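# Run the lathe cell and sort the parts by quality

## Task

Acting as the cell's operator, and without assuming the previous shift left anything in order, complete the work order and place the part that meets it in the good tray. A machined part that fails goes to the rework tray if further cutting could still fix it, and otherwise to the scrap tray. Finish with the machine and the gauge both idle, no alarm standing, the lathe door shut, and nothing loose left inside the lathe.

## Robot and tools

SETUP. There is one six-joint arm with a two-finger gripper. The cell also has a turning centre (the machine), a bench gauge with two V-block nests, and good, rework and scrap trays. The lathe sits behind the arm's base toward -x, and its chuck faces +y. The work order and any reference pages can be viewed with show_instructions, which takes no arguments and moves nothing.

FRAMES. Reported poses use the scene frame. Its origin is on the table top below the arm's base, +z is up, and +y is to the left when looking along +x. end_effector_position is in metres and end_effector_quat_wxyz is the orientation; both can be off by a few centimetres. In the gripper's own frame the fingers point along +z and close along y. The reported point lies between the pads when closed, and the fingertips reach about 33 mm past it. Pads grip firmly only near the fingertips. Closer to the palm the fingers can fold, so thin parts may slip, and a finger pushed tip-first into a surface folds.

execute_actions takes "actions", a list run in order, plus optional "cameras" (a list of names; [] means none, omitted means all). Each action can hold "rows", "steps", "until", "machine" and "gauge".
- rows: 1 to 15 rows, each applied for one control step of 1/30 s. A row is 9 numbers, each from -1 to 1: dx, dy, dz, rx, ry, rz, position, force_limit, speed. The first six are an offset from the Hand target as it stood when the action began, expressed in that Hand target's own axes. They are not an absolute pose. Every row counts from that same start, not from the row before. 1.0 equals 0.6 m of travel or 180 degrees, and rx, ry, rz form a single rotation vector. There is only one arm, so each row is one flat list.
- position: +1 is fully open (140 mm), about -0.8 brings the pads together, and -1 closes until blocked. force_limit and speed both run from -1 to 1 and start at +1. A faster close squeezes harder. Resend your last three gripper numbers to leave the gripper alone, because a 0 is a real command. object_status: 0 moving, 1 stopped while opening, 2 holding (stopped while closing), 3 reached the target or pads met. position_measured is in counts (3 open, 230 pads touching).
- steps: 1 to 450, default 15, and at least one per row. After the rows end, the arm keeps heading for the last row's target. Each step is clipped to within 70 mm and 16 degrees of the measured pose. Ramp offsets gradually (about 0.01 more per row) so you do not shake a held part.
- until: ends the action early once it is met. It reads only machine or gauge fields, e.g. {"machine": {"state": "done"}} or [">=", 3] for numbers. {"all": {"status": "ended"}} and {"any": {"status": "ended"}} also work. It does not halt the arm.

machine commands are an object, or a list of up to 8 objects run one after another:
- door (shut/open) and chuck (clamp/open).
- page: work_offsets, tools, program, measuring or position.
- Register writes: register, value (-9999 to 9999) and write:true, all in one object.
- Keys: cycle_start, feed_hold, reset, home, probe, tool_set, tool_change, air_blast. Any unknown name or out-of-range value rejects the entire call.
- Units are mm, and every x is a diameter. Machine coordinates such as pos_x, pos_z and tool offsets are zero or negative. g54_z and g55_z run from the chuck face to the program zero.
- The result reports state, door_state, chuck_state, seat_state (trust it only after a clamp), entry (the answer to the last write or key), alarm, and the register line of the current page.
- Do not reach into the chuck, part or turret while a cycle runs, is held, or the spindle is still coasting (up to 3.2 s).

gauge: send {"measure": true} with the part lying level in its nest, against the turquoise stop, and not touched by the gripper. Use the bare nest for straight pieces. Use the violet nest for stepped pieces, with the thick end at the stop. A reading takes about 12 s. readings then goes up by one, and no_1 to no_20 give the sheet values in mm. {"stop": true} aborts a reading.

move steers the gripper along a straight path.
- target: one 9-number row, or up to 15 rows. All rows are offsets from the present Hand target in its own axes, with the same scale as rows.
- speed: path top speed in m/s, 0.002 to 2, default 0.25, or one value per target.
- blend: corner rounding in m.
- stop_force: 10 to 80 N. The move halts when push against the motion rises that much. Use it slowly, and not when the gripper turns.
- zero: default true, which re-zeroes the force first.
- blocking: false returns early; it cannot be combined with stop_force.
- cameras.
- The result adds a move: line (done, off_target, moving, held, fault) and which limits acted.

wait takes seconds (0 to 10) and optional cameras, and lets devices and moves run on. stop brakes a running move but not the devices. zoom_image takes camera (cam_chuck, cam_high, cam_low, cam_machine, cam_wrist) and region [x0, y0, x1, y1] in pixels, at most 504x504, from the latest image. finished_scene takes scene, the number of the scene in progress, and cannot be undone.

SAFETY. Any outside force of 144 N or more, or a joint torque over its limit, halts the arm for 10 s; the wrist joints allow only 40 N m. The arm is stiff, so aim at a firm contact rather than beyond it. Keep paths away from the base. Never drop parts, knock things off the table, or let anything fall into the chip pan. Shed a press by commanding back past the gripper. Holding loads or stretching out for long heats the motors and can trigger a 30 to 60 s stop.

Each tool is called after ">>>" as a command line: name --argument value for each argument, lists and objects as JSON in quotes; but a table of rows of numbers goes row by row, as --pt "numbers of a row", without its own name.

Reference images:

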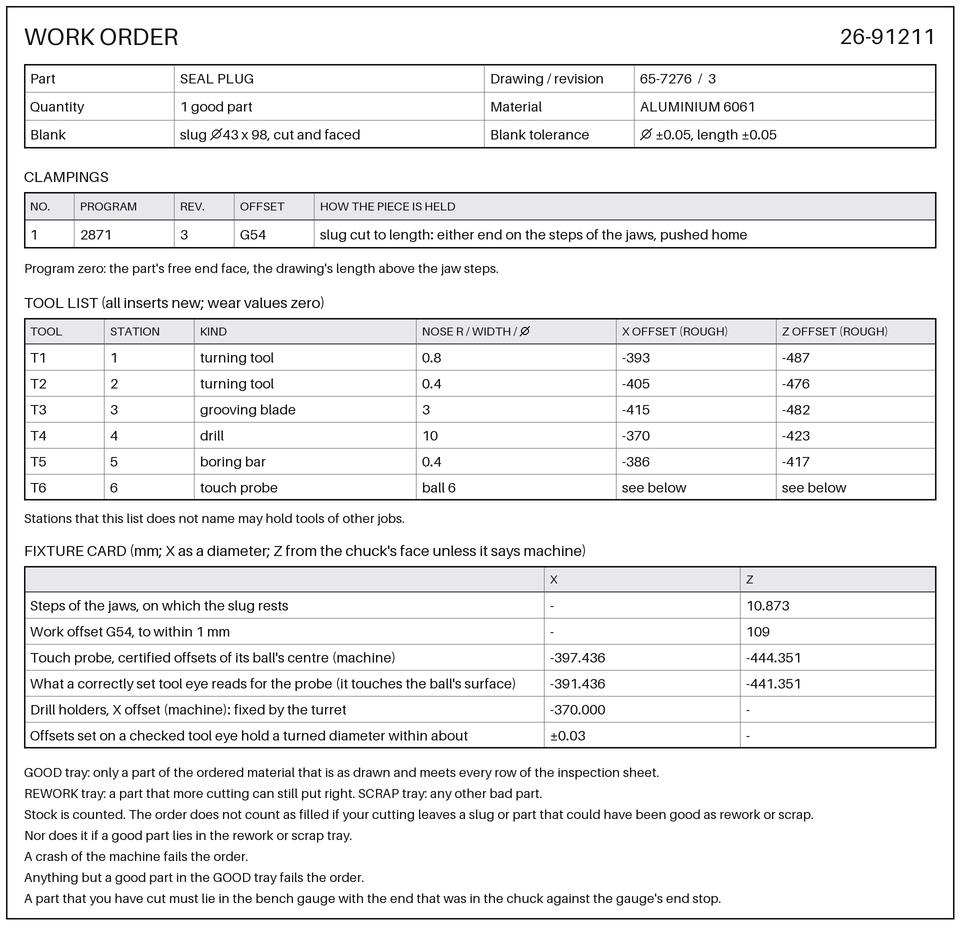

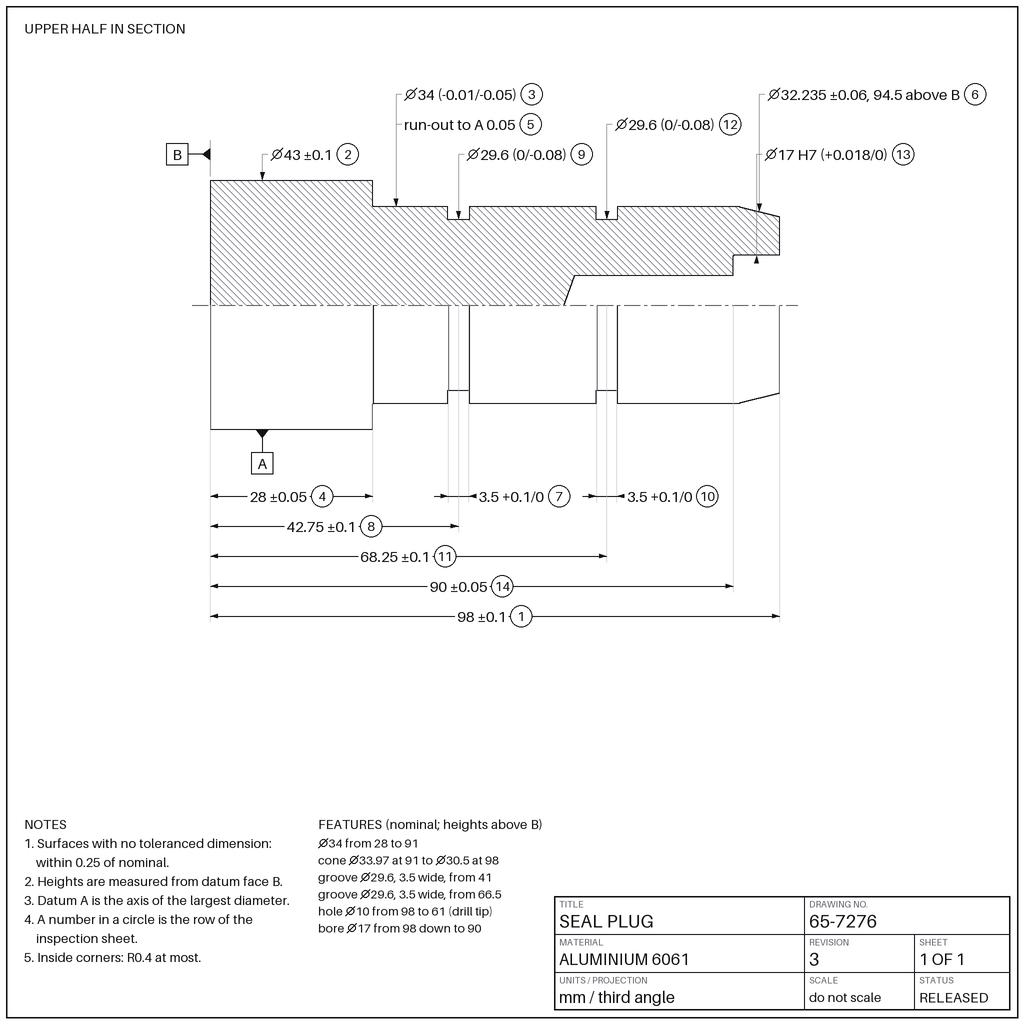

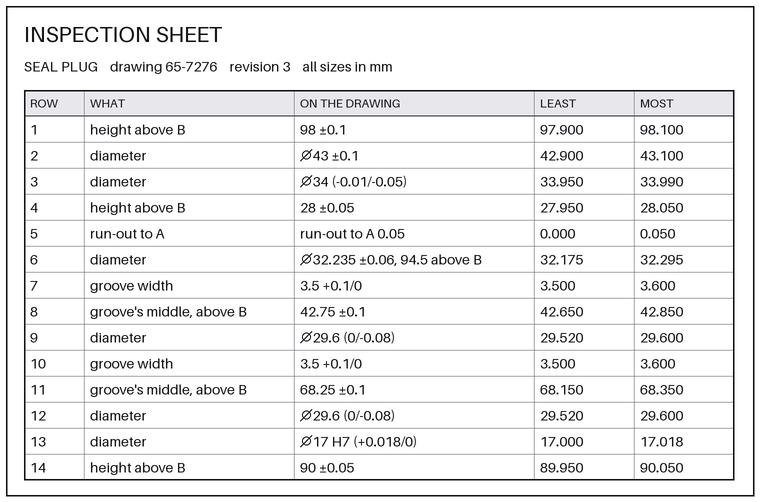

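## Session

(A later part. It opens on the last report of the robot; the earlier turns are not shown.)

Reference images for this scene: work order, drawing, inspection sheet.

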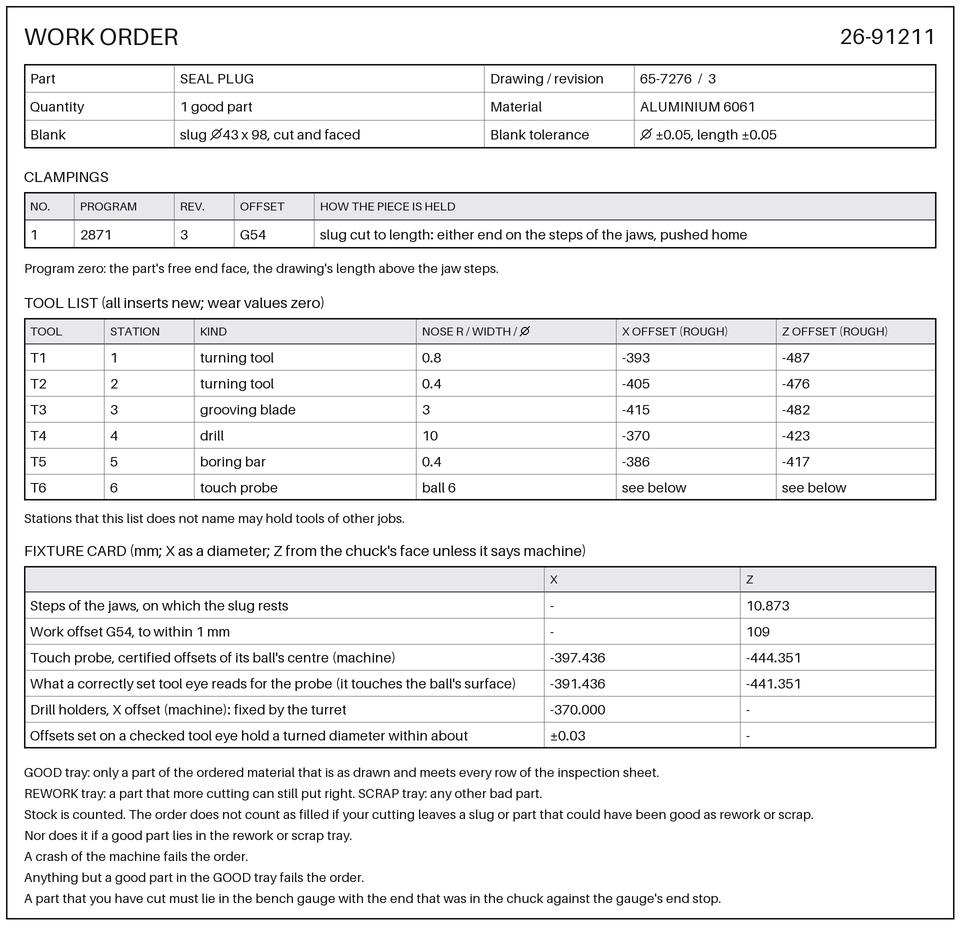

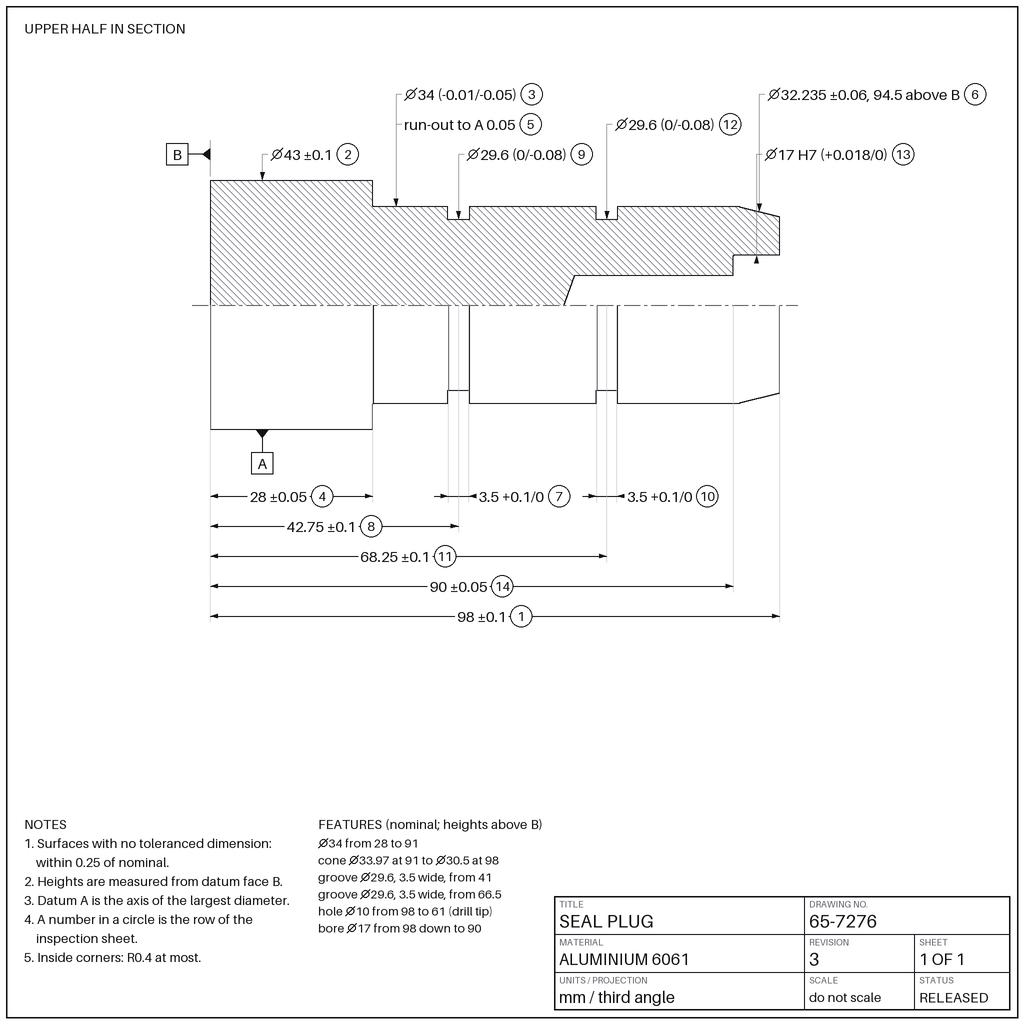

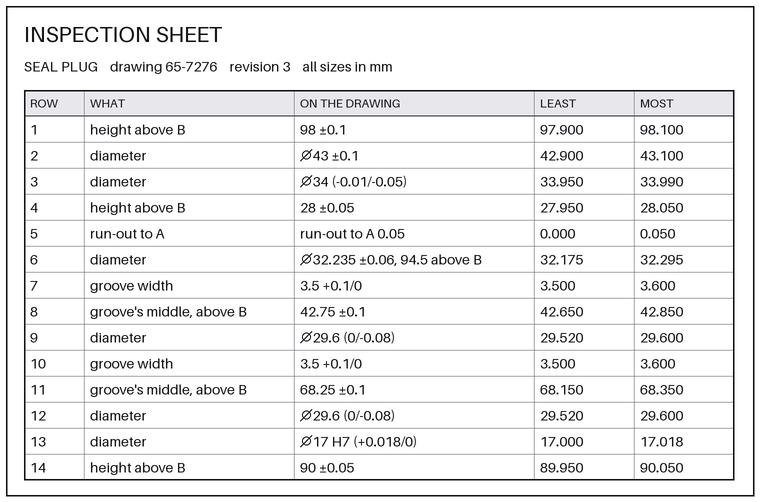

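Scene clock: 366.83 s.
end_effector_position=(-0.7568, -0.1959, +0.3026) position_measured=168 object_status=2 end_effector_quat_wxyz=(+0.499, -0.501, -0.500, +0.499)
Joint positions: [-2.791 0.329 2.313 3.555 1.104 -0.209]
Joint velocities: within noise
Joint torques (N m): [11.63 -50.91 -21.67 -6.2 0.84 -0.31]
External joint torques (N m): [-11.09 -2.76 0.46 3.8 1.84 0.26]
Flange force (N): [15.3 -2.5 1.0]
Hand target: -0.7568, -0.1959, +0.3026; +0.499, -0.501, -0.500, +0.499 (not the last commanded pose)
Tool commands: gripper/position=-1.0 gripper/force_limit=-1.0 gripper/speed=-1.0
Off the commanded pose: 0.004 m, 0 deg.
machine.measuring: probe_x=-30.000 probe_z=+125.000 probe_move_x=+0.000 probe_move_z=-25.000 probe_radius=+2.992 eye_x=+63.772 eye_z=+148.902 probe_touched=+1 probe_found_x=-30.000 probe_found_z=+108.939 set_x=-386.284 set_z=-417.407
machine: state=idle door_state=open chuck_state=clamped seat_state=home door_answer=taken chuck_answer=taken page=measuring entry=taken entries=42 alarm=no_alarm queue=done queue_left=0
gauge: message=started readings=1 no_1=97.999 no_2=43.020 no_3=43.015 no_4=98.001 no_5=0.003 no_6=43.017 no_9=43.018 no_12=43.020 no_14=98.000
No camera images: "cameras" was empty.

>>> move --target '[0.0008,0,0,0,0,0,0.6,0,-0.85]' --cameras '[]'

>>> move --pt "0 0 -0.195 0 0 0 0.6 0 -0.85" --pt "-0.033 -0.3285 -0.415 0 -0.1133 0 0.6 0 -0.85" --speed 0.2 --cameras '[]'

>>> move --target '[0,0.082,-0.433,-0.5,0,0,0.6,0,-0.85]' --speed 0.25 --cameras '[]'

>>> move --target '[-0.2407,0.0917,0,0,0,-0.172,0.6,0,-0.85]' --speed 0.25 --cameras '[]'

>>> execute_actions --actions '[{"machine":{"door":"shut"},"steps":90,"until":{"machine":{"door_state":"shut"}}},{"machine":[{"register":"probe_x","value":0,"write":true},{"probe":true}],"steps":450,"until":{"machine":{"queue":["!=","running"]}}}]' --cameras '[]'

>>> execute_actions --actions '[{"machine":[{"register":"probe_x","value":-30,"write":true},{"probe":true}],"steps":450,"until":{"machine":{"queue":["!=","running"]}}}]' --cameras '[]'

>>> execute_actions --actions '[{"machine":[{"register":"probe_x","value":30,"write":true},{"probe":true}],"steps":450,"until":{"machine":{"queue":["!=","running"]}}}]' --cameras '[]'

Scene clock: 369.10 s.
end_effector_position=(-0.7568, -0.1954, +0.3026) position_measured=53 object_status=0 end_effector_quat_wxyz=(+0.499, -0.501, -0.500, +0.499)
Joint positions: [-2.792 0.328 2.314 3.553 1.104 -0.208]
Joint velocities: within noise
Joint torques (N m): [2.49 -56.85 -21.07 -2.28 3.55 -0.27]
External joint torques (N m): [-1.96 3.17 -0.13 -0.12 -0.89 0.22]
Flange force (N): [2.9 4.5 5.5]
Hand target: -0.7568, -0.1954, +0.3026; +0.499, -0.501, -0.500, +0.499
Off the commanded pose: 0.000 m, 0 deg.
machine.measuring: probe_x=-30.000 probe_z=+125.000 probe_move_x=+0.000 probe_move_z=-25.000 probe_radius=+2.992 eye_x=+63.772 eye_z=+148.902 probe_touched=+1 probe_found_x=-30.000 probe_found_z=+108.939 set_x=-386.284 set_z=-417.407
machine: state=idle door_state=open chuck_state=clamped seat_state=home door_answer=taken chuck_answer=taken page=measuring entry=taken entries=42 alarm=no_alarm queue=done queue_left=0
gauge: message=started readings=1 no_1=97.999 no_2=43.020 no_3=43.015 no_4=98.001 no_5=0.003 no_6=43.017 no_9=43.018 no_12=43.020 no_14=98.000
move: done
No camera images: "cameras" was empty.

Scene clock: 371.63 s.
end_effector_position=(-0.5083, -0.2152, +0.5003) position_measured=53 object_status=3 end_effector_quat_wxyz=(-0.403, +0.404, +0.581, -0.580)
Joint positions: [-2.816 -0.456 2.513 3.109 0.478 0.015]
Joint velocities: within noise
Joint torques (N m): [1.36 5.83 -39.51 -3.67 3.51 -0.25]
External joint torques (N m): [-1.61 0.3 -0.18 -0.14 -0.8 0.2]
Flange force (N): [0.0 0.0 0.0]
Hand target: -0.5083, -0.2152, +0.5002; -0.403, +0.404, +0.581, -0.580
Off the commanded pose: 0.000 m, 0 deg.
machine.measuring: probe_x=-30.000 probe_z=+125.000 probe_move_x=+0.000 probe_move_z=-25.000 probe_radius=+2.992 eye_x=+63.772 eye_z=+148.902 probe_touched=+1 probe_found_x=-30.000 probe_found_z=+108.939 set_x=-386.284 set_z=-417.407
machine: state=idle door_state=open chuck_state=clamped seat_state=home door_answer=taken chuck_answer=taken page=measuring entry=taken entries=42 alarm=no_alarm queue=done queue_left=0
gauge: message=started readings=1 no_1=97.999 no_2=43.020 no_3=43.015 no_4=98.001 no_5=0.003 no_6=43.017 no_9=43.018 no_12=43.020 no_14=98.000
move: done
No camera images: "cameras" was empty.

Scene clock: 375.20 s.
end_effector_position=(-0.2646, -0.1247, +0.4516) position_measured=53 object_status=3 end_effector_quat_wxyz=(+0.001, +0.571, +0.821, +0.000)
Joint positions: [-2.8 -0.437 1.978 3.128 -1.608 0.001]
Joint velocities: within noise
Joint torques (N m): [1.3 1.82 -41.37 -4.42 0.86 -0.26]
External joint torques (N m): [-1.47 0.6 -0.18 0.1 -0.87 0.26]
Flange force (N): [4.0 -0.5 -1.8]
Hand target: -0.2646, -0.1247, +0.4516; +0.001, +0.571, +0.821, +0.001
Off the commanded pose: 0.000 m, 0 deg.
machine.measuring: probe_x=-30.000 probe_z=+125.000 probe_move_x=+0.000 probe_move_z=-25.000 probe_radius=+2.992 eye_x=+63.772 eye_z=+148.902 probe_touched=+1 probe_found_x=-30.000 probe_found_z=+108.939 set_x=-386.284 set_z=-417.407
machine: state=idle door_state=open chuck_state=clamped seat_state=home door_answer=taken chuck_answer=taken page=measuring entry=taken entries=42 alarm=no_alarm queue=done queue_left=0
gauge: message=started readings=1 no_1=97.999 no_2=43.020 no_3=43.015 no_4=98.001 no_5=0.003 no_6=43.017 no_9=43.018 no_12=43.020 no_14=98.000
move: done
No camera images: "cameras" was empty.

Scene clock: 376.70 s.
end_effector_position=(-0.1628, -0.2409, +0.4518) position_measured=53 object_status=3 end_effector_quat_wxyz=(+0.001, +0.331, +0.944, +0.000)
Joint positions: [-2.278 -0.433 1.979 3.134 -1.609 -0.017]
Joint velocities: within noise
Joint torques (N m): [0.6 2 -41.4 -4.41 0.91 -0.36]
External joint torques (N m): [-0.94 0.63 -0.14 0.1 -0.92 0.36]
Flange force (N): [1.9 -0.4 -1.9]
Hand target: -0.1627, -0.2409, +0.4518; +0.001, +0.331, +0.944, +0.000
Off the commanded pose: 0.000 m, 0 deg.
machine.measuring: probe_x=-30.000 probe_z=+125.000 probe_move_x=+0.000 probe_move_z=-25.000 probe_radius=+2.992 eye_x=+63.772 eye_z=+148.902 probe_touched=+1 probe_found_x=-30.000 probe_found_z=+108.939 set_x=-386.284 set_z=-417.407
machine: state=idle door_state=open chuck_state=clamped seat_state=home door_answer=taken chuck_answer=taken page=measuring entry=taken entries=42 alarm=no_alarm queue=done queue_left=0
gauge: message=started readings=1 no_1=97.999 no_2=43.020 no_3=43.015 no_4=98.001 no_5=0.003 no_6=43.017 no_9=43.018 no_12=43.020 no_14=98.000
move: done
No camera images: "cameras" was empty.

Scene clock: 385.50 s.
end_effector_position=(-0.1627, -0.2409, +0.4518) position_measured=53 object_status=3 end_effector_quat_wxyz=(+0.001, +0.331, +0.944, +0.000)
Joint positions: [-2.278 -0.433 1.979 3.134 -1.609 -0.017]
Joint velocities: within noise
Joint torques (N m): [1.33 1.52 -41.52 -4.34 0.86 -0.26]
External joint torques (N m): [-1.66 1.03 -0.04 0.02 -0.87 0.26]
External joint torques at the end of the 1st action: [-2.05 0.53 0.06 -0.01 -0.94 0.26]
Flange force (N): [4.6 -1.0 -1.6]
Flange force at the end of the 1st action (N): [6.0 0.0 -1.5]
Hand target: -0.1627, -0.2409, +0.4518; +0.001, +0.331, +0.944, +0.000
Tool commands: gripper/position=+0.6 gripper/force_limit=+0.0 gripper/speed=-0.85
Off the commanded pose: 0.000 m, 0 deg.
machine.measuring: probe_x=+0.000 probe_z=+125.000 probe_move_x=+0.000 probe_move_z=-25.000 probe_radius=+2.992 eye_x=+63.772 eye_z=+148.902 probe_touched=+1 probe_found_x=+0.000 probe_found_z=+108.890 set_x=-386.284 set_z=-417.407
machine: state=idle door_state=shut chuck_state=clamped seat_state=home door_answer=taken chuck_answer=taken page=measuring entry=taken entries=44 alarm=no_alarm queue=done queue_left=0
gauge: message=started readings=1 no_1=97.999 no_2=43.020 no_3=43.015 no_4=98.001 no_5=0.003 no_6=43.017 no_9=43.018 no_12=43.020 no_14=98.000
No camera images: "cameras" was empty.

Scene clock: 392.50 s.
end_effector_position=(-0.1627, -0.2409, +0.4518) position_measured=53 object_status=3 end_effector_quat_wxyz=(+0.001, +0.331, +0.944, +0.000)
Joint positions: [-2.278 -0.433 1.979 3.134 -1.609 -0.017]
Joint velocities: within noise
Joint torques (N m): [0.93 1.56 -41.6 -4.26 0.85 -0.27]
External joint torques (N m): [-1.2 1.04 0.04 -0.05 -0.86 0.27]
Flange force (N): [3.0 -1.0 -1.5]
Hand target: -0.1627, -0.2409, +0.4518; +0.001, +0.331, +0.944, +0.000
Tool commands: gripper/position=+0.6 gripper/force_limit=+0.0 gripper/speed=-0.85
Off the commanded pose: 0.000 m, 0 deg.
machine.measuring: probe_x=-30.000 probe_z=+125.000 probe_move_x=+0.000 probe_move_z=-25.000 probe_radius=+2.992 eye_x=+63.772 eye_z=+148.902 probe_touched=+1 probe_found_x=-30.000 probe_found_z=+108.885 set_x=-386.284 set_z=-417.407
machine: state=idle door_state=shut chuck_state=clamped seat_state=home door_answer=taken chuck_answer=taken page=measuring entry=taken entries=46 alarm=no_alarm queue=done queue_left=0
gauge: message=started readings=1 no_1=97.999 no_2=43.020 no_3=43.015 no_4=98.001 no_5=0.003 no_6=43.017 no_9=43.018 no_12=43.020 no_14=98.000
No camera images: "cameras" was empty.

Scene clock: 399.07 s.
end_effector_position=(-0.1627, -0.2409, +0.4518) position_measured=53 object_status=3 end_effector_quat_wxyz=(+0.001, +0.331, +0.944, +0.000)
Joint positions: [-2.278 -0.433 1.979 3.134 -1.609 -0.017]
Joint velocities: within noise
Joint torques (N m): [1.14 2.18 -41.19 -4.26 0.88 -0.22]
External joint torques (N m): [-1.44 0.5 -0.35 -0.05 -0.89 0.22]
Flange force (N): [4.0 -0.4 -2.2]
Hand target: -0.1627, -0.2409, +0.4518; +0.001, +0.331, +0.944, +0.000
Tool commands: gripper/position=+0.6 gripper/force_limit=+0.0 gripper/speed=-0.85
Off the commanded pose: 0.000 m, 0 deg.
machine.measuring: probe_x=+30.000 probe_z=+125.000 probe_move_x=+0.000 probe_move_z=-25.000 probe_radius=+2.992 eye_x=+63.772 eye_z=+148.902 probe_touched=+1 probe_found_x=+30.000 probe_found_z=+108.895 set_x=-386.284 set_z=-417.407
machine: state=idle door_state=shut chuck_state=clamped seat_state=home door_answer=taken chuck_answer=taken page=measuring entry=taken entries=48 alarm=no_alarm queue=done queue_left=0
gauge: message=started readings=1 no_1=97.999 no_2=43.020 no_3=43.015 no_4=98.001 no_5=0.003 no_6=43.017 no_9=43.018 no_12=43.020 no_14=98.000
No camera images: "cameras" was empty.

>>> execute_actions --actions '[{"machine":{"door":"open"},"steps":120,"until":{"machine":{"door_state":"open"}}}]' --cameras '[]'

>>> move --target '[0.2545,0.0447,0,0,0,0.172,0.6,0,-0.85]' --speed 0.3 --cameras '[]'

>>> move --target '[0,-0.433,-0.083,0.5,0,0,0.6,0,-0.85]' --speed 0.3 --cameras '[]'

>>> move --target '[0.108,0.330,0.195,0,0.1133,0,0.6,0,-0.85]' --speed 0.25 --cameras '[]'

Scene clock: 402.03 s.
end_effector_position=(-0.1627, -0.2409, +0.4518) position_measured=53 object_status=3 end_effector_quat_wxyz=(+0.001, +0.331, +0.944, +0.000)
Joint positions: [-2.278 -0.433 1.979 3.134 -1.609 -0.017]
Joint velocities: within noise
Joint torques (N m): [1.35 2.24 -41.58 -4.34 0.84 -0.25]
External joint torques (N m): [-1.66 0.36 0.02 0.02 -0.86 0.25]
Flange force (N): [4.7 0.2 -1.5]
Hand target: -0.1627, -0.2409, +0.4518; +0.001, +0.331, +0.944, +0.000
Tool commands: gripper/position=+0.6 gripper/force_limit=+0.0 gripper/speed=-0.85
Off the commanded pose: 0.000 m, 0 deg.
machine.measuring: probe_x=+30.000 probe_z=+125.000 probe_move_x=+0.000 probe_move_z=-25.000 probe_radius=+2.992 eye_x=+63.772 eye_z=+148.902 probe_touched=+1 probe_found_x=+30.000 probe_found_z=+108.895 set_x=-386.284 set_z=-417.407
machine: state=idle door_state=open chuck_state=clamped seat_state=home door_answer=taken chuck_answer=taken page=measuring entry=taken entries=48 alarm=no_alarm queue=running queue_left=0
gauge: message=started readings=1 no_1=97.999 no_2=43.020 no_3=43.015 no_4=98.001 no_5=0.003 no_6=43.017 no_9=43.018 no_12=43.020 no_14=98.000
No camera images: "cameras" was empty.

Scene clock: 403.37 s.
end_effector_position=(-0.2652, -0.1246, +0.4516) position_measured=53 object_status=3 end_effector_quat_wxyz=(+0.001, +0.571, +0.821, +0.001)
Joint positions: [-2.801 -0.436 1.978 3.128 -1.608 0]
Joint velocities: within noise
Joint torques (N m): [0.82 1.45 -41.51 -4.31 0.86 -0.24]
External joint torques (N m): [-0.99 0.92 -0.07 -0.02 -0.87 0.24]
Flange force (N): [2.4 -1.0 -1.7]
Hand target: -0.2652, -0.1246, +0.4516; +0.001, +0.571, +0.821, +0.001
Off the commanded pose: 0.000 m, 0 deg.
machine.measuring: probe_x=+30.000 probe_z=+125.000 probe_move_x=+0.000 probe_move_z=-25.000 probe_radius=+2.992 eye_x=+63.772 eye_z=+148.902 probe_touched=+1 probe_found_x=+30.000 probe_found_z=+108.895 set_x=-386.284 set_z=-417.407
machine: state=idle door_state=open chuck_state=clamped seat_state=home door_answer=taken chuck_answer=taken page=measuring entry=taken entries=48 alarm=no_alarm queue=done queue_left=0
gauge: message=started readings=1 no_1=97.999 no_2=43.020 no_3=43.015 no_4=98.001 no_5=0.003 no_6=43.017 no_9=43.018 no_12=43.020 no_14=98.000
move: done
No camera images: "cameras" was empty.

Scene clock: 406.60 s.
end_effector_position=(-0.5089, -0.2150, +0.5008) position_measured=53 object_status=3 end_effector_quat_wxyz=(-0.403, +0.404, +0.581, -0.580)
Joint positions: [-2.818 -0.456 2.512 3.105 0.477 0.019]
Joint velocities: within noise
Joint torques (N m): [1.58 5.72 -39.46 -3.83 3.58 -0.34]
External joint torques (N m): [-1.79 0.32 -0.27 0.02 -0.86 0.29]
Flange force (N): [0.0 0.0 0.0]
Hand target: -0.5089, -0.2150, +0.5008; -0.403, +0.404, +0.581, -0.580
Off the commanded pose: 0.000 m, 0 deg.
machine.measuring: probe_x=+30.000 probe_z=+125.000 probe_move_x=+0.000 probe_move_z=-25.000 probe_radius=+2.992 eye_x=+63.772 eye_z=+148.902 probe_touched=+1 probe_found_x=+30.000 probe_found_z=+108.895 set_x=-386.284 set_z=-417.407
machine: state=idle door_state=open chuck_state=clamped seat_state=home door_answer=taken chuck_answer=taken page=measuring entry=taken entries=48 alarm=no_alarm queue=done queue_left=0
gauge: message=started readings=1 no_1=97.999 no_2=43.020 no_3=43.015 no_4=98.001 no_5=0.003 no_6=43.017 no_9=43.018 no_12=43.020 no_14=98.000
move: done
No camera images: "cameras" was empty.

Scene clock: 408.03 s.
end_effector_position=(-0.6407, -0.1951, +0.3026) position_measured=53 object_status=3 end_effector_quat_wxyz=(+0.499, -0.501, -0.500, +0.500)
Joint positions: [-2.678 0.218 2.497 3.661 1.192 -0.222]
Joint velocities: within noise
Joint torques (N m): [1.9 -42.05 -17.9 -2.06 3.36 -0.31]
External joint torques (N m): [-1.61 2.61 -0.07 -0.05 -0.71 0.27]
Flange force (N): [2.8 5.0 5.2]
Hand target: -0.6407, -0.1951, +0.3025; +0.499, -0.501, -0.500, +0.499
Off the commanded pose: 0.000 m, 0 deg.
machine.measuring: probe_x=+30.000 probe_z=+125.000 probe_move_x=+0.000 probe_move_z=-25.000 probe_radius=+2.992 eye_x=+63.772 eye_z=+148.902 probe_touched=+1 probe_found_x=+30.000 probe_found_z=+108.895 set_x=-386.284 set_z=-417.407
machine: state=idle door_state=open chuck_state=clamped seat_state=home door_answer=taken chuck_answer=taken page=measuring entry=taken entries=48 alarm=no_alarm queue=done queue_left=0
gauge: message=started readings=1 no_1=97.999 no_2=43.020 no_3=43.015 no_4=98.001 no_5=0.003 no_6=43.017 no_9=43.018 no_12=43.020 no_14=98.000
move: done
No camera images: "cameras" was empty.

>>> move --target '[-0.0003,-0.0004,0.1935,0,0,0,0.6,0,-0.85]' --speed 0.15 --cameras '[]'

>>> move --target '[0,0,0,0,0,0,-1,-1,-1]' --cameras '[]'

>>> execute_actions --actions '[{"steps":15}]' --cameras '[]'

Scene clock: 409.37 s.
end_effector_position=(-0.7567, -0.1953, +0.3025) position_measured=53 object_status=3 end_effector_quat_wxyz=(+0.499, -0.501, -0.500, +0.499)
Joint positions: [-2.792 0.328 2.314 3.553 1.104 -0.208]
Joint velocities: within noise
Joint torques (N m): [2.8 -56.29 -20.61 -2.24 3.62 -0.31]
External joint torques (N m): [-2.25 2.63 -0.56 -0.15 -0.96 0.27]
Flange force (N): [3.5 3.2 6.1]
Hand target: -0.7568, -0.1953, +0.3025; +0.499, -0.501, -0.500, +0.499
Off the commanded pose: 0.000 m, 0 deg.
machine.measuring: probe_x=+30.000 probe_z=+125.000 probe_move_x=+0.000 probe_move_z=-25.000 probe_radius=+2.992 eye_x=+63.772 eye_z=+148.902 probe_touched=+1 probe_found_x=+30.000 probe_found_z=+108.895 set_x=-386.284 set_z=-417.407
machine: state=idle door_state=open chuck_state=clamped seat_state=home door_answer=taken chuck_answer=taken page=measuring entry=taken entries=48 alarm=no_alarm queue=done queue_left=0
gauge: message=started readings=1 no_1=97.999 no_2=43.020 no_3=43.015 no_4=98.001 no_5=0.003 no_6=43.017 no_9=43.018 no_12=43.020 no_14=98.000
move: done
No camera images: "cameras" was empty.

Scene clock: 411.97 s.
end_effector_position=(-0.7568, -0.1953, +0.3026) position_measured=168 object_status=0 end_effector_quat_wxyz=(+0.499, -0.501, -0.500, +0.500)
Joint positions: [-2.792 0.328 2.314 3.553 1.104 -0.208]
Joint velocities: within noise
Joint torques (N m): [-0.42 -49.15 -20.85 -1.59 0.86 -0.39]
External joint torques (N m): [0.96 -4.5 -0.34 -0.81 1.82 0.35]
Flange force (N): [2.0 -4.2 -5.3]
Hand target: -0.7568, -0.1953, +0.3025; +0.499, -0.501, -0.500, +0.499
Off the commanded pose: 0.000 m, 0 deg.
machine.measuring: probe_x=+30.000 probe_z=+125.000 probe_move_x=+0.000 probe_move_z=-25.000 probe_radius=+2.992 eye_x=+63.772 eye_z=+148.902 probe_touched=+1 probe_found_x=+30.000 probe_found_z=+108.895 set_x=-386.284 set_z=-417.407
machine: state=idle door_state=open chuck_state=clamped seat_state=home door_answer=taken chuck_answer=taken page=measuring entry=taken entries=48 alarm=no_alarm queue=done queue_left=0
gauge: message=started readings=1 no_1=97.999 no_2=43.020 no_3=43.015 no_4=98.001 no_5=0.003 no_6=43.017 no_9=43.018 no_12=43.020 no_14=98.000
move: done
No camera images: "cameras" was empty.

Scene clock: 412.67 s.
end_effector_position=(-0.7568, -0.1953, +0.3025) position_measured=168 object_status=2 end_effector_quat_wxyz=(+0.499, -0.501, -0.500, +0.499)
Joint positions: [-2.792 0.328 2.314 3.553 1.104 -0.208]
Joint velocities: within noise
Joint torques (N m): [-0.02 -48.82 -20.78 -1.67 0.84 -0.33]
External joint torques (N m): [0.56 -4.88 -0.44 -0.73 1.85 0.29]
Flange force (N): [2.6 -5.0 -5.3]
Hand target: -0.7568, -0.1953, +0.3025; +0.499, -0.501, -0.500, +0.499
Tool commands: gripper/position=-1.0 gripper/force_limit=-1.0 gripper/speed=-1.0
Off the commanded pose: 0.000 m, 0 deg.
machine.measuring: probe_x=+30.000 probe_z=+125.000 probe_move_x=+0.000 probe_move_z=-25.000 probe_radius=+2.992 eye_x=+63.772 eye_z=+148.902 probe_touched=+1 probe_found_x=+30.000 probe_found_z=+108.895 set_x=-386.284 set_z=-417.407
machine: state=idle door_state=open chuck_state=clamped seat_state=home door_answer=taken chuck_answer=taken page=measuring entry=taken entries=48 alarm=no_alarm queue=done queue_left=0
gauge: message=started readings=1 no_1=97.999 no_2=43.020 no_3=43.015 no_4=98.001 no_5=0.003 no_6=43.017 no_9=43.018 no_12=43.020 no_14=98.000
No camera images: "cameras" was empty.

>>> move --target '[0,-0.0006,-0.0002,0,0,0,-1,-1,-1]' --speed 0.01 --cameras '[]'

Scene clock: 413.63 s.
end_effector_position=(-0.7567, -0.1953, +0.3028) position_measured=168 object_status=2 end_effector_quat_wxyz=(+0.499, -0.501, -0.500, +0.499)
Joint positions: [-2.792 0.328 2.314 3.553 1.104 -0.208]
Joint velocities: within noise
Joint torques (N m): [1.28 -57.4 -19.52 -1.64 3.95 -0.38]
External joint torques (N m): [-0.76 3.86 -1.76 -0.77 -1.26 0.33]
Flange force (N): [0.6 4.8 8.8]
Hand target: -0.7566, -0.1953, +0.3029; +0.499, -0.501, -0.500, +0.499
Off the commanded pose: 0.000 m, 0 deg.
machine.measuring: probe_x=+30.000 probe_z=+125.000 probe_move_x=+0.000 probe_move_z=-25.000 probe_radius=+2.992 eye_x=+63.772 eye_z=+148.902 probe_touched=+1 probe_found_x=+30.000 probe_found_z=+108.895 set_x=-386.284 set_z=-417.407
machine: state=idle door_state=open chuck_state=clamped seat_state=home door_answer=taken chuck_answer=taken page=measuring entry=taken entries=48 alarm=no_alarm queue=done queue_left=0
gauge: message=started readings=1 no_1=97.999 no_2=43.020 no_3=43.015 no_4=98.001 no_5=0.003 no_6=43.017 no_9=43.018 no_12=43.020 no_14=98.000
move: done
No camera images: "cameras" was empty.

>>> execute_actions --actions '[{"machine":{"chuck":"open"},"steps":70}]' --cameras '[]'

>>> move --target '[0,-0.0002,0,0,0,0,-1,-1,-1]' --speed 0.01 --cameras '[]'

>>> move --target '[-0.008,0,0,0,0,0,-1,-1,-1]' --speed 0.005 --stop_force 11 --cameras '[]'

>>> execute_actions --actions '[{"machine":{"chuck":"clamp"},"steps":75}]' --cameras '[]'

Scene clock: 416.53 s.
end_effector_position=(-0.7567, -0.1953, +0.3029) position_measured=168 object_status=2 end_effector_quat_wxyz=(+0.499, -0.501, -0.500, +0.499)
Joint positions: [-2.792 0.328 2.314 3.553 1.104 -0.208]
Joint velocities: within noise
Joint torques (N m): [1.84 -59.87 -23.62 -2.61 4.8 -0.26]
External joint torques (N m): [-1.3 6.2 2.39 0.21 -2.11 0.21]
Flange force (N): [1.5 8.5 4.5]
Hand target: -0.7566, -0.1953, +0.3029; +0.499, -0.501, -0.500, +0.499
Tool commands: gripper/position=-1.0 gripper/force_limit=-1.0 gripper/speed=-1.0
Off the commanded pose: 0.000 m, 0 deg.
machine.measuring: probe_x=+30.000 probe_z=+125.000 probe_move_x=+0.000 probe_move_z=-25.000 probe_radius=+2.992 eye_x=+63.772 eye_z=+148.902 probe_touched=+1 probe_found_x=+30.000 probe_found_z=+108.895 set_x=-386.284 set_z=-417.407
machine: state=idle door_state=open chuck_state=open seat_state=home door_answer=taken chuck_answer=taken page=measuring entry=taken entries=48 alarm=no_alarm queue=done queue_left=0
gauge: message=started readings=1 no_1=97.999 no_2=43.020 no_3=43.015 no_4=98.001 no_5=0.003 no_6=43.017 no_9=43.018 no_12=43.020 no_14=98.000
No camera images: "cameras" was empty.

Scene clock: 417.23 s.
end_effector_position=(-0.7566, -0.1953, +0.3030) position_measured=168 object_status=2 end_effector_quat_wxyz=(+0.499, -0.501, -0.500, +0.499)
Joint positions: [-2.792 0.327 2.314 3.554 1.103 -0.209]
Joint velocities: within noise
Joint torques (N m): [2.66 -59.92 -23.49 -2.65 4.87 -0.28]
External joint torques (N m): [-2.13 6.35 2.27 0.25 -2.19 0.24]
Flange force (N): [2.9 8.6 5.5]
Hand target: -0.7566, -0.1953, +0.3030; +0.499, -0.501, -0.500, +0.499
Off the commanded pose: 0.000 m, 0 deg.
machine.measuring: probe_x=+30.000 probe_z=+125.000 probe_move_x=+0.000 probe_move_z=-25.000 probe_radius=+2.992 eye_x=+63.772 eye_z=+148.902 probe_touched=+1 probe_found_x=+30.000 probe_found_z=+108.895 set_x=-386.284 set_z=-417.407
machine: state=idle door_state=open chuck_state=open seat_state=home door_answer=taken chuck_answer=taken page=measuring entry=taken entries=48 alarm=no_alarm queue=done queue_left=0
gauge: message=started readings=1 no_1=97.999 no_2=43.020 no_3=43.015 no_4=98.001 no_5=0.003 no_6=43.017 no_9=43.018 no_12=43.020 no_14=98.000
move: done
No camera images: "cameras" was empty.

Scene clock: 418.13 s.
end_effector_position=(-0.7566, -0.1959, +0.3030) position_measured=168 object_status=2 end_effector_quat_wxyz=(+0.499, -0.501, -0.500, +0.499)
Joint positions: [-2.79 0.328 2.313 3.556 1.103 -0.21]
Joint velocities: within noise
Joint torques (N m): [14.47 -59.11 -26.83 -7.55 3.92 -0.2]
External joint torques (N m): [-13.97 5.47 5.61 5.15 -1.24 0.15]
Flange force (N): [18.3 8.0 4.0]
Hand target: -0.7566, -0.1959, +0.3030; +0.499, -0.501, -0.500, +0.499 (not the last commanded pose)
Off the commanded pose: 0.004 m, 0 deg.
machine.measuring: probe_x=+30.000 probe_z=+125.000 probe_move_x=+0.000 probe_move_z=-25.000 probe_radius=+2.992 eye_x=+63.772 eye_z=+148.902 probe_touched=+1 probe_found_x=+30.000 probe_found_z=+108.895 set_x=-386.284 set_z=-417.407
machine: state=idle door_state=open chuck_state=open seat_state=home door_answer=taken chuck_answer=taken page=measuring entry=taken entries=48 alarm=no_alarm queue=done queue_left=0
gauge: message=started readings=1 no_1=97.999 no_2=43.020 no_3=43.015 no_4=98.001 no_5=0.003 no_6=43.017 no_9=43.018 no_12=43.020 no_14=98.000
move: contact
No camera images: "cameras" was empty.

Scene clock: 420.83 s.
end_effector_position=(-0.7566, -0.1959, +0.3030) position_measured=168 object_status=2 end_effector_quat_wxyz=(+0.499, -0.501, -0.500, +0.499)
Joint positions: [-2.79 0.328 2.313 3.556 1.103 -0.209]
Joint velocities: within noise
Joint torques (N m): [16.33 -59.45 -24.5 -7.61 3.9 -0.27]
External joint torques (N m): [-15.86 5.8 3.24 5.2 -1.22 0.22]
Flange force (N): [20.0 7.9 9.7]
Hand target: -0.7566, -0.1959, +0.3030; +0.499, -0.501, -0.500, +0.499 (not the last commanded pose)
Tool commands: gripper/position=-1.0 gripper/force_limit=-1.0 gripper/speed=-1.0
Off the commanded pose: 0.004 m, 0 deg.
machine.measuring: probe_x=+30.000 probe_z=+125.000 probe_move_x=+0.000 probe_move_z=-25.000 probe_radius=+2.992 eye_x=+63.772 eye_z=+148.902 probe_touched=+1 probe_found_x=+30.000 probe_found_z=+108.895 set_x=-386.284 set_z=-417.407
machine: state=idle door_state=open chuck_state=clamped seat_state=home door_answer=taken chuck_answer=taken page=measuring entry=taken entries=48 alarm=no_alarm queue=done queue_left=0
gauge: message=started readings=1 no_1=97.999 no_2=43.020 no_3=43.015 no_4=98.001 no_5=0.003 no_6=43.017 no_9=43.018 no_12=43.020 no_14=98.000
No camera images: "cameras" was empty.

>>> move --target '[0.0009,0,0,0,0,0,0.6,0,-0.85]' --cameras '[]'

>>> move --pt "0 0 -0.195 0 0 0 0.6 0 -0.85" --pt "-0.033 -0.3285 -0.415 0 -0.1133 0 0.6 0 -0.85" --speed 0.25 --cameras '[]'

>>> move --target '[0,0.082,-0.433,-0.5,0,0,0.6,0,-0.85]' --speed 0.3 --cameras '[]'

>>> move --target '[-0.2407,0.0917,0,0,0,-0.172,0.6,0,-0.85]' --speed 0.3 --cameras '[]'

>>> execute_actions --actions '[{"machine":{"door":"shut"},"steps":90,"until":{"machine":{"door_state":"shut"}}},{"machine":[{"register":"probe_x","value":0,"write":true},{"probe":true}],"steps":450,"until":{"machine":{"queue":["!=","running"]}}}]' --cameras '[]'

>>> execute_actions --actions '[{"machine":[{"register":"probe_x","value":-30,"write":true},{"probe":true}],"steps":450,"until":{"machine":{"queue":["!=","running"]}}}]' --cameras '[]'

Scene clock: 423.07 s.
end_effector_position=(-0.7566, -0.1954, +0.3030) position_measured=53 object_status=0 end_effector_quat_wxyz=(+0.499, -0.501, -0.500, +0.499)
Joint positions: [-2.791 0.327 2.314 3.554 1.103 -0.209]
Joint velocities: within noise
Joint torques (N m): [1.98 -56.87 -21.02 -2.32 3.6 -0.3]
External joint torques (N m): [-1.44 3.27 -0.17 -0.07 -0.94 0.25]
Flange force (N): [1.7 4.5 5.3]
Hand target: -0.7566, -0.1953, +0.3030; +0.499, -0.501, -0.500, +0.499
Off the commanded pose: 0.000 m, 0 deg.
machine.measuring: probe_x=+30.000 probe_z=+125.000 probe_move_x=+0.000 probe_move_z=-25.000 probe_radius=+2.992 eye_x=+63.772 eye_z=+148.902 probe_touched=+1 probe_found_x=+30.000 probe_found_z=+108.895 set_x=-386.284 set_z=-417.407
machine: state=idle door_state=open chuck_state=clamped seat_state=home door_answer=taken chuck_answer=taken page=measuring entry=taken entries=48 alarm=no_alarm queue=done queue_left=0
gauge: message=started readings=1 no_1=97.999 no_2=43.020 no_3=43.015 no_4=98.001 no_5=0.003 no_6=43.017 no_9=43.018 no_12=43.020 no_14=98.000
move: done
No camera images: "cameras" was empty.

Scene clock: 425.30 s.
end_effector_position=(-0.5081, -0.2152, +0.5008) position_measured=53 object_status=3 end_effector_quat_wxyz=(-0.403, +0.405, +0.581, -0.580)
Joint positions: [-2.816 -0.457 2.513 3.112 0.477 0.013]
Joint velocities: within noise
Joint torques (N m): [1.82 5.65 -39.32 -3.86 3.47 -0.31]
External joint torques (N m): [-2.08 0.55 -0.38 0.04 -0.76 0.27]
Flange force (N): [0.0 0.0 0.0]
Hand target: -0.5081, -0.2152, +0.5007; -0.403, +0.404, +0.581, -0.580
Off the commanded pose: 0.000 m, 0 deg.
machine.measuring: probe_x=+30.000 probe_z=+125.000 probe_move_x=+0.000 probe_move_z=-25.000 probe_radius=+2.992 eye_x=+63.772 eye_z=+148.902 probe_touched=+1 probe_found_x=+30.000 probe_found_z=+108.895 set_x=-386.284 set_z=-417.407
machine: state=idle door_state=open chuck_state=clamped seat_state=home door_answer=taken chuck_answer=taken page=measuring entry=taken entries=48 alarm=no_alarm queue=done queue_left=0
gauge: message=started readings=1 no_1=97.999 no_2=43.020 no_3=43.015 no_4=98.001 no_5=0.003 no_6=43.017 no_9=43.018 no_12=43.020 no_14=98.000
move: done
No camera images: "cameras" was empty.

Scene clock: 428.37 s.
end_effector_position=(-0.2644, -0.1248, +0.4521) position_measured=53 object_status=3 end_effector_quat_wxyz=(+0.001, +0.571, +0.821, +0.000)
Joint positions: [-2.8 -0.437 1.977 3.128 -1.609 0.002]
Joint velocities: within noise
Joint torques (N m): [1.57 1.97 -41.54 -4.27 0.82 -0.27]
External joint torques (N m): [-1.73 0.51 0 -0.04 -0.84 0.27]
Flange force (N): [4.9 -0.2 -1.4]
Hand target: -0.2644, -0.1248, +0.4520; +0.001, +0.571, +0.821, +0.000
Off the commanded pose: 0.000 m, 0 deg.
machine.measuring: probe_x=+30.000 probe_z=+125.000 probe_move_x=+0.000 probe_move_z=-25.000 probe_radius=+2.992 eye_x=+63.772 eye_z=+148.902 probe_touched=+1 probe_found_x=+30.000 probe_found_z=+108.895 set_x=-386.284 set_z=-417.407
machine: state=idle door_state=open chuck_state=clamped seat_state=home door_answer=taken chuck_answer=taken page=measuring entry=taken entries=48 alarm=no_alarm queue=done queue_left=0
gauge: message=started readings=1 no_1=97.999 no_2=43.020 no_3=43.015 no_4=98.001 no_5=0.003 no_6=43.017 no_9=43.018 no_12=43.020 no_14=98.000
move: done
No camera images: "cameras" was empty.

Scene clock: 429.73 s.
end_effector_position=(-0.1626, -0.2410, +0.4523) position_measured=53 object_status=3 end_effector_quat_wxyz=(+0.001, +0.331, +0.944, +0.000)
Joint positions: [-2.277 -0.433 1.978 3.134 -1.61 -0.016]
Joint velocities: within noise
Joint torques (N m): [1.95 1.39 -41.33 -4.36 0.92 -0.25]
External joint torques (N m): [-2.28 1.24 -0.2 0.05 -0.93 0.25]
Flange force (N): [6.6 -1.5 -2.0]
Hand target: -0.1626, -0.2410, +0.4523; +0.001, +0.331, +0.944, +0.000
Off the commanded pose: 0.000 m, 0 deg.
machine.measuring: probe_x=+30.000 probe_z=+125.000 probe_move_x=+0.000 probe_move_z=-25.000 probe_radius=+2.992 eye_x=+63.772 eye_z=+148.902 probe_touched=+1 probe_found_x=+30.000 probe_found_z=+108.895 set_x=-386.284 set_z=-417.407
machine: state=idle door_state=open chuck_state=clamped seat_state=home door_answer=taken chuck_answer=taken page=measuring entry=taken entries=48 alarm=no_alarm queue=done queue_left=0
gauge: message=started readings=1 no_1=97.999 no_2=43.020 no_3=43.015 no_4=98.001 no_5=0.003 no_6=43.017 no_9=43.018 no_12=43.020 no_14=98.000
move: done
No camera images: "cameras" was empty.

Scene clock: 438.53 s.
end_effector_position=(-0.1626, -0.2410, +0.4523) position_measured=53 object_status=3 end_effector_quat_wxyz=(+0.001, +0.331, +0.944, +0.000)
Joint positions: [-2.277 -0.433 1.978 3.134 -1.61 -0.016]
Joint velocities: within noise
Joint torques (N m): [0.9 1.29 -41.38 -4.28 0.9 -0.24]
External joint torques (N m): [-1.24 1.34 -0.18 -0.04 -0.91 0.24]
External joint torques at the end of the 1st action: [-1.7 0.88 0.02 -0.04 -0.91 0.28]
Flange force (N): [3.1 -1.7 -2.0]
Flange force at the end of the 1st action (N): [4.6 -0.7 -1.6]
Hand target: -0.1626, -0.2410, +0.4523; +0.001, +0.331, +0.944, +0.000
Tool commands: gripper/position=+0.6 gripper/force_limit=+0.0 gripper/speed=-0.85
Off the commanded pose: 0.000 m, 0 deg.
machine.measuring: probe_x=+0.000 probe_z=+125.000 probe_move_x=+0.000 probe_move_z=-25.000 probe_radius=+2.992 eye_x=+63.772 eye_z=+148.902 probe_touched=+1 probe_found_x=+0.000 probe_found_z=+108.870 set_x=-386.284 set_z=-417.407
machine: state=idle door_state=shut chuck_state=clamped seat_state=home door_answer=taken chuck_answer=taken page=measuring entry=taken entries=50 alarm=no_alarm queue=done queue_left=0
gauge: message=started readings=1 no_1=97.999 no_2=43.020 no_3=43.015 no_4=98.001 no_5=0.003 no_6=43.017 no_9=43.018 no_12=43.020 no_14=98.000
No camera images: "cameras" was empty.

Scene clock: 445.53 s.
end_effector_position=(-0.1626, -0.2410, +0.4523) position_measured=53 object_status=3 end_effector_quat_wxyz=(+0.001, +0.331, +0.944, +0.000)
Joint positions: [-2.277 -0.433 1.978 3.134 -1.61 -0.016]
Joint velocities: within noise
Joint torques (N m): [0.99 1.68 -41.4 -4.33 0.86 -0.22]
External joint torques (N m): [-1.34 0.95 -0.16 0.02 -0.87 0.22]
Flange force (N): [3.6 -1.0 -1.9]
Hand target: -0.1626, -0.2410, +0.4523; +0.001, +0.331, +0.944, +0.000
Tool commands: gripper/position=+0.6 gripper/force_limit=+0.0 gripper/speed=-0.85
Off the commanded pose: 0.000 m, 0 deg.
machine.measuring: probe_x=-30.000 probe_z=+125.000 probe_move_x=+0.000 probe_move_z=-25.000 probe_radius=+2.992 eye_x=+63.772 eye_z=+148.902 probe_touched=+1 probe_found_x=-30.000 probe_found_z=+108.872 set_x=-386.284 set_z=-417.407
machine: state=idle door_state=shut chuck_state=clamped seat_state=home door_answer=taken chuck_answer=taken page=measuring entry=taken entries=52 alarm=no_alarm queue=done queue_left=0
gauge: message=started readings=1 no_1=97.999 no_2=43.020 no_3=43.015 no_4=98.001 no_5=0.003 no_6=43.017 no_9=43.018 no_12=43.020 no_14=98.000
No camera images: "cameras" was empty.

>>> execute_actions --actions '[{"machine":[{"register":"t1_x_wear","value":0.05,"write":true,"page":"tools"},{"register":"t2_x_wear","value":0.05,"write":true},{"register":"t3_x_wear","value":0.03,"write":true},{"register":"t5_x_wear","value":-0.05,"write":true},{"home":true}],"steps":200,"until":{"machine":{"queue":["!=","running"]}}}]' --cameras '[]'

>>> execute_actions --actions '[{"machine":{"page":"program"},"steps":5},{"machine":{"cycle_start":true},"steps":450,"until":{"machine":{"state":["!=","running"]}}}]' --cameras '["cam_chuck"]'

Scene clock: 447.23 s.
end_effector_position=(-0.1626, -0.2410, +0.4523) position_measured=53 object_status=3 end_effector_quat_wxyz=(+0.001, +0.331, +0.944, +0.000)
Joint positions: [-2.277 -0.433 1.978 3.134 -1.61 -0.016]
Joint velocities: within noise
Joint torques (N m): [1.37 1.25 -41.37 -4.38 0.82 -0.24]
External joint torques (N m): [-1.71 1.32 -0.2 0.06 -0.84 0.24]
Flange force (N): [4.7 -1.7 -1.9]
Hand target: -0.1626, -0.2410, +0.4523; +0.001, +0.331, +0.944, +0.000
Tool commands: gripper/position=+0.6 gripper/force_limit=+0.0 gripper/speed=-0.85
Off the commanded pose: 0.000 m, 0 deg.
machine.tools: t1_x=-392.964 t1_x_wear=+0.050 t1_z=-487.213 t1_z_wear=+0.000 t1_radius=+0.800 t1_station=+1.000 t2_x=-404.734 t2_x_wear=+0.050 t2_z=-475.932 t2_z_wear=+0.000 t2_radius=+0.400 t2_station=+2.000 t3_x=-415.364 t3_x_wear=+0.030 t3_z=-481.947 t3_z_wear=+0.000 t3_radius=+0.000 t3_station=+3.000 t4_x=-370.000 t4_x_wear=+0.000 t4_z=-423.023 t4_z_wear=+0.000 t4_radius=+0.000 t4_station=+4.000 t5_x=-386.284 t5_x_wear=-0.050 t5_z=-417.408 t5_z_wear=+0.000 t5_radius=+0.400 t5_station=+5.000 t6_x=-397.436 t6_x_wear=+0.000 t6_z=-444.351 t6_z_wear=+0.000 t6_radius=+3.000 t6_station=+6.000
machine: state=idle door_state=shut chuck_state=clamped seat_state=home door_answer=taken chuck_answer=taken page=tools entry=taken entries=57 alarm=no_alarm queue=done queue_left=0
gauge: message=started readings=1 no_1=97.999 no_2=43.020 no_3=43.015 no_4=98.001 no_5=0.003 no_6=43.017 no_9=43.018 no_12=43.020 no_14=98.000
No camera images: "cameras" was empty.

Scene clock: 447.63 s.
end_effector_position=(-0.1626, -0.2410, +0.4523) position_measured=53 object_status=3 end_effector_quat_wxyz=(+0.001, +0.331, +0.944, +0.000)
Joint positions: [-2.277 -0.433 1.978 3.134 -1.61 -0.016]
Joint velocities: within noise
Joint torques (N m): [1.19 1.8 -41.51 -4.3 0.9 -0.26]
External joint torques (N m): [-1.5 0.72 -0.07 -0.02 -0.91 0.26]
External joint torques at the end of the 1st action: [-1.79 0.66 0.05 0.09 -0.87 0.23]
Flange force (N): [4.1 -0.5 -1.7]
Flange force at the end of the 1st action (N): [5.2 -0.3 -1.4]
Hand target: -0.1626, -0.2410, +0.4523; +0.001, +0.331, +0.944, +0.000
Tool commands: gripper/position=+0.6 gripper/force_limit=+0.0 gripper/speed=-0.85
Off the commanded pose: 0.000 m, 0 deg.
machine.program: program=+2871 tool_call=+6 tool_in_place=+0 program_revision=+3 program_offset=+54 load_peak=+0 stored1_number=+2871 stored1_revision=+3 stored2_number=+6563 stored2_revision=+6 stored3_number=+8716 stored3_revision=+5 stored4_number=+0 stored4_revision=+0 cycles=+0
machine: state=running door_state=shut chuck_state=clamped seat_state=home door_answer=taken chuck_answer=taken page=program entry=taken entries=58 alarm=no_alarm queue=running queue_left=0
gauge: message=started readings=1 no_1=97.999 no_2=43.020 no_3=43.015 no_4=98.001 no_5=0.003 no_6=43.017 no_9=43.018 no_12=43.020 no_14=98.000
Images, in order (width x height): cam_chuck 672x504.

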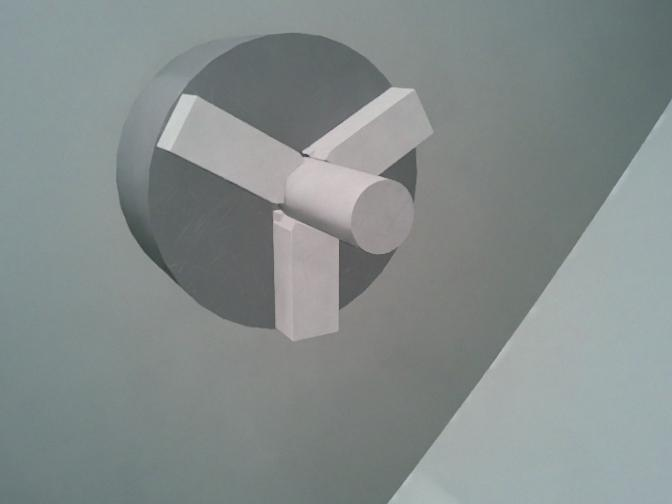

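>>> execute_actions --actions '[{"steps":450,"until":{"machine":{"state":["!=","running"]}}}]' --cameras '["cam_chuck"]'

Scene clock: 462.97 s.
end_effector_position=(-0.1626, -0.2410, +0.4523) position_measured=53 object_status=3 end_effector_quat_wxyz=(+0.001, +0.331, +0.944, +0.000)
Joint positions: [-2.277 -0.433 1.978 3.134 -1.61 -0.016]
Joint velocities: within noise
Joint torques (N m): [1.42 1.92 -41.83 -4.26 0.85 -0.31]
External joint torques (N m): [-1.74 0.72 0.27 -0.06 -0.86 0.31]
Flange force (N): [4.8 -0.2 -1.0]
Hand target: -0.1626, -0.2410, +0.4523; +0.001, +0.331, +0.944, +0.000
Tool commands: gripper/position=+0.6 gripper/force_limit=+0.0 gripper/speed=-0.85
Off the commanded pose: 0.000 m, 0 deg.
machine.program: program=+2871 tool_call=+6 tool_in_place=+1 program_revision=+3 program_offset=+54 load_peak=+10 stored1_number=+2871 stored1_revision=+3 stored2_number=+6563 stored2_revision=+6 stored3_number=+8716 stored3_revision=+5 stored4_number=+0 stored4_revision=+0 cycles=+0
machine: state=running door_state=shut chuck_state=clamped seat_state=home door_answer=taken chuck_answer=taken page=program entry=taken entries=58 alarm=no_alarm queue=running queue_left=0
gauge: message=started readings=1 no_1=97.999 no_2=43.020 no_3=43.015 no_4=98.001 no_5=0.003 no_6=43.017 no_9=43.018 no_12=43.020 no_14=98.000
Images, in order (width x height): cam_chuck 672x504.

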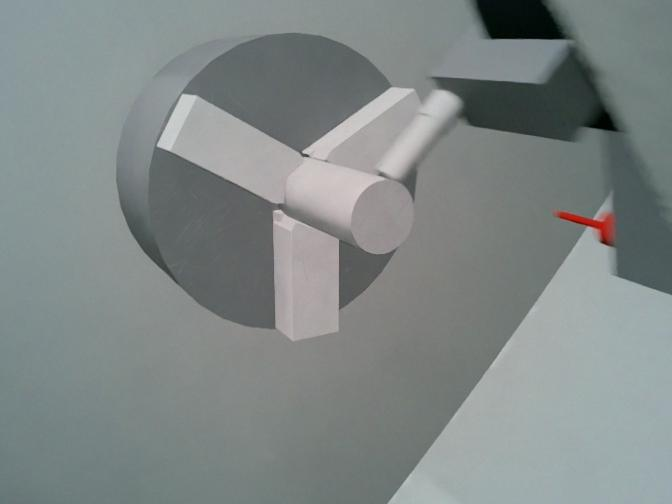

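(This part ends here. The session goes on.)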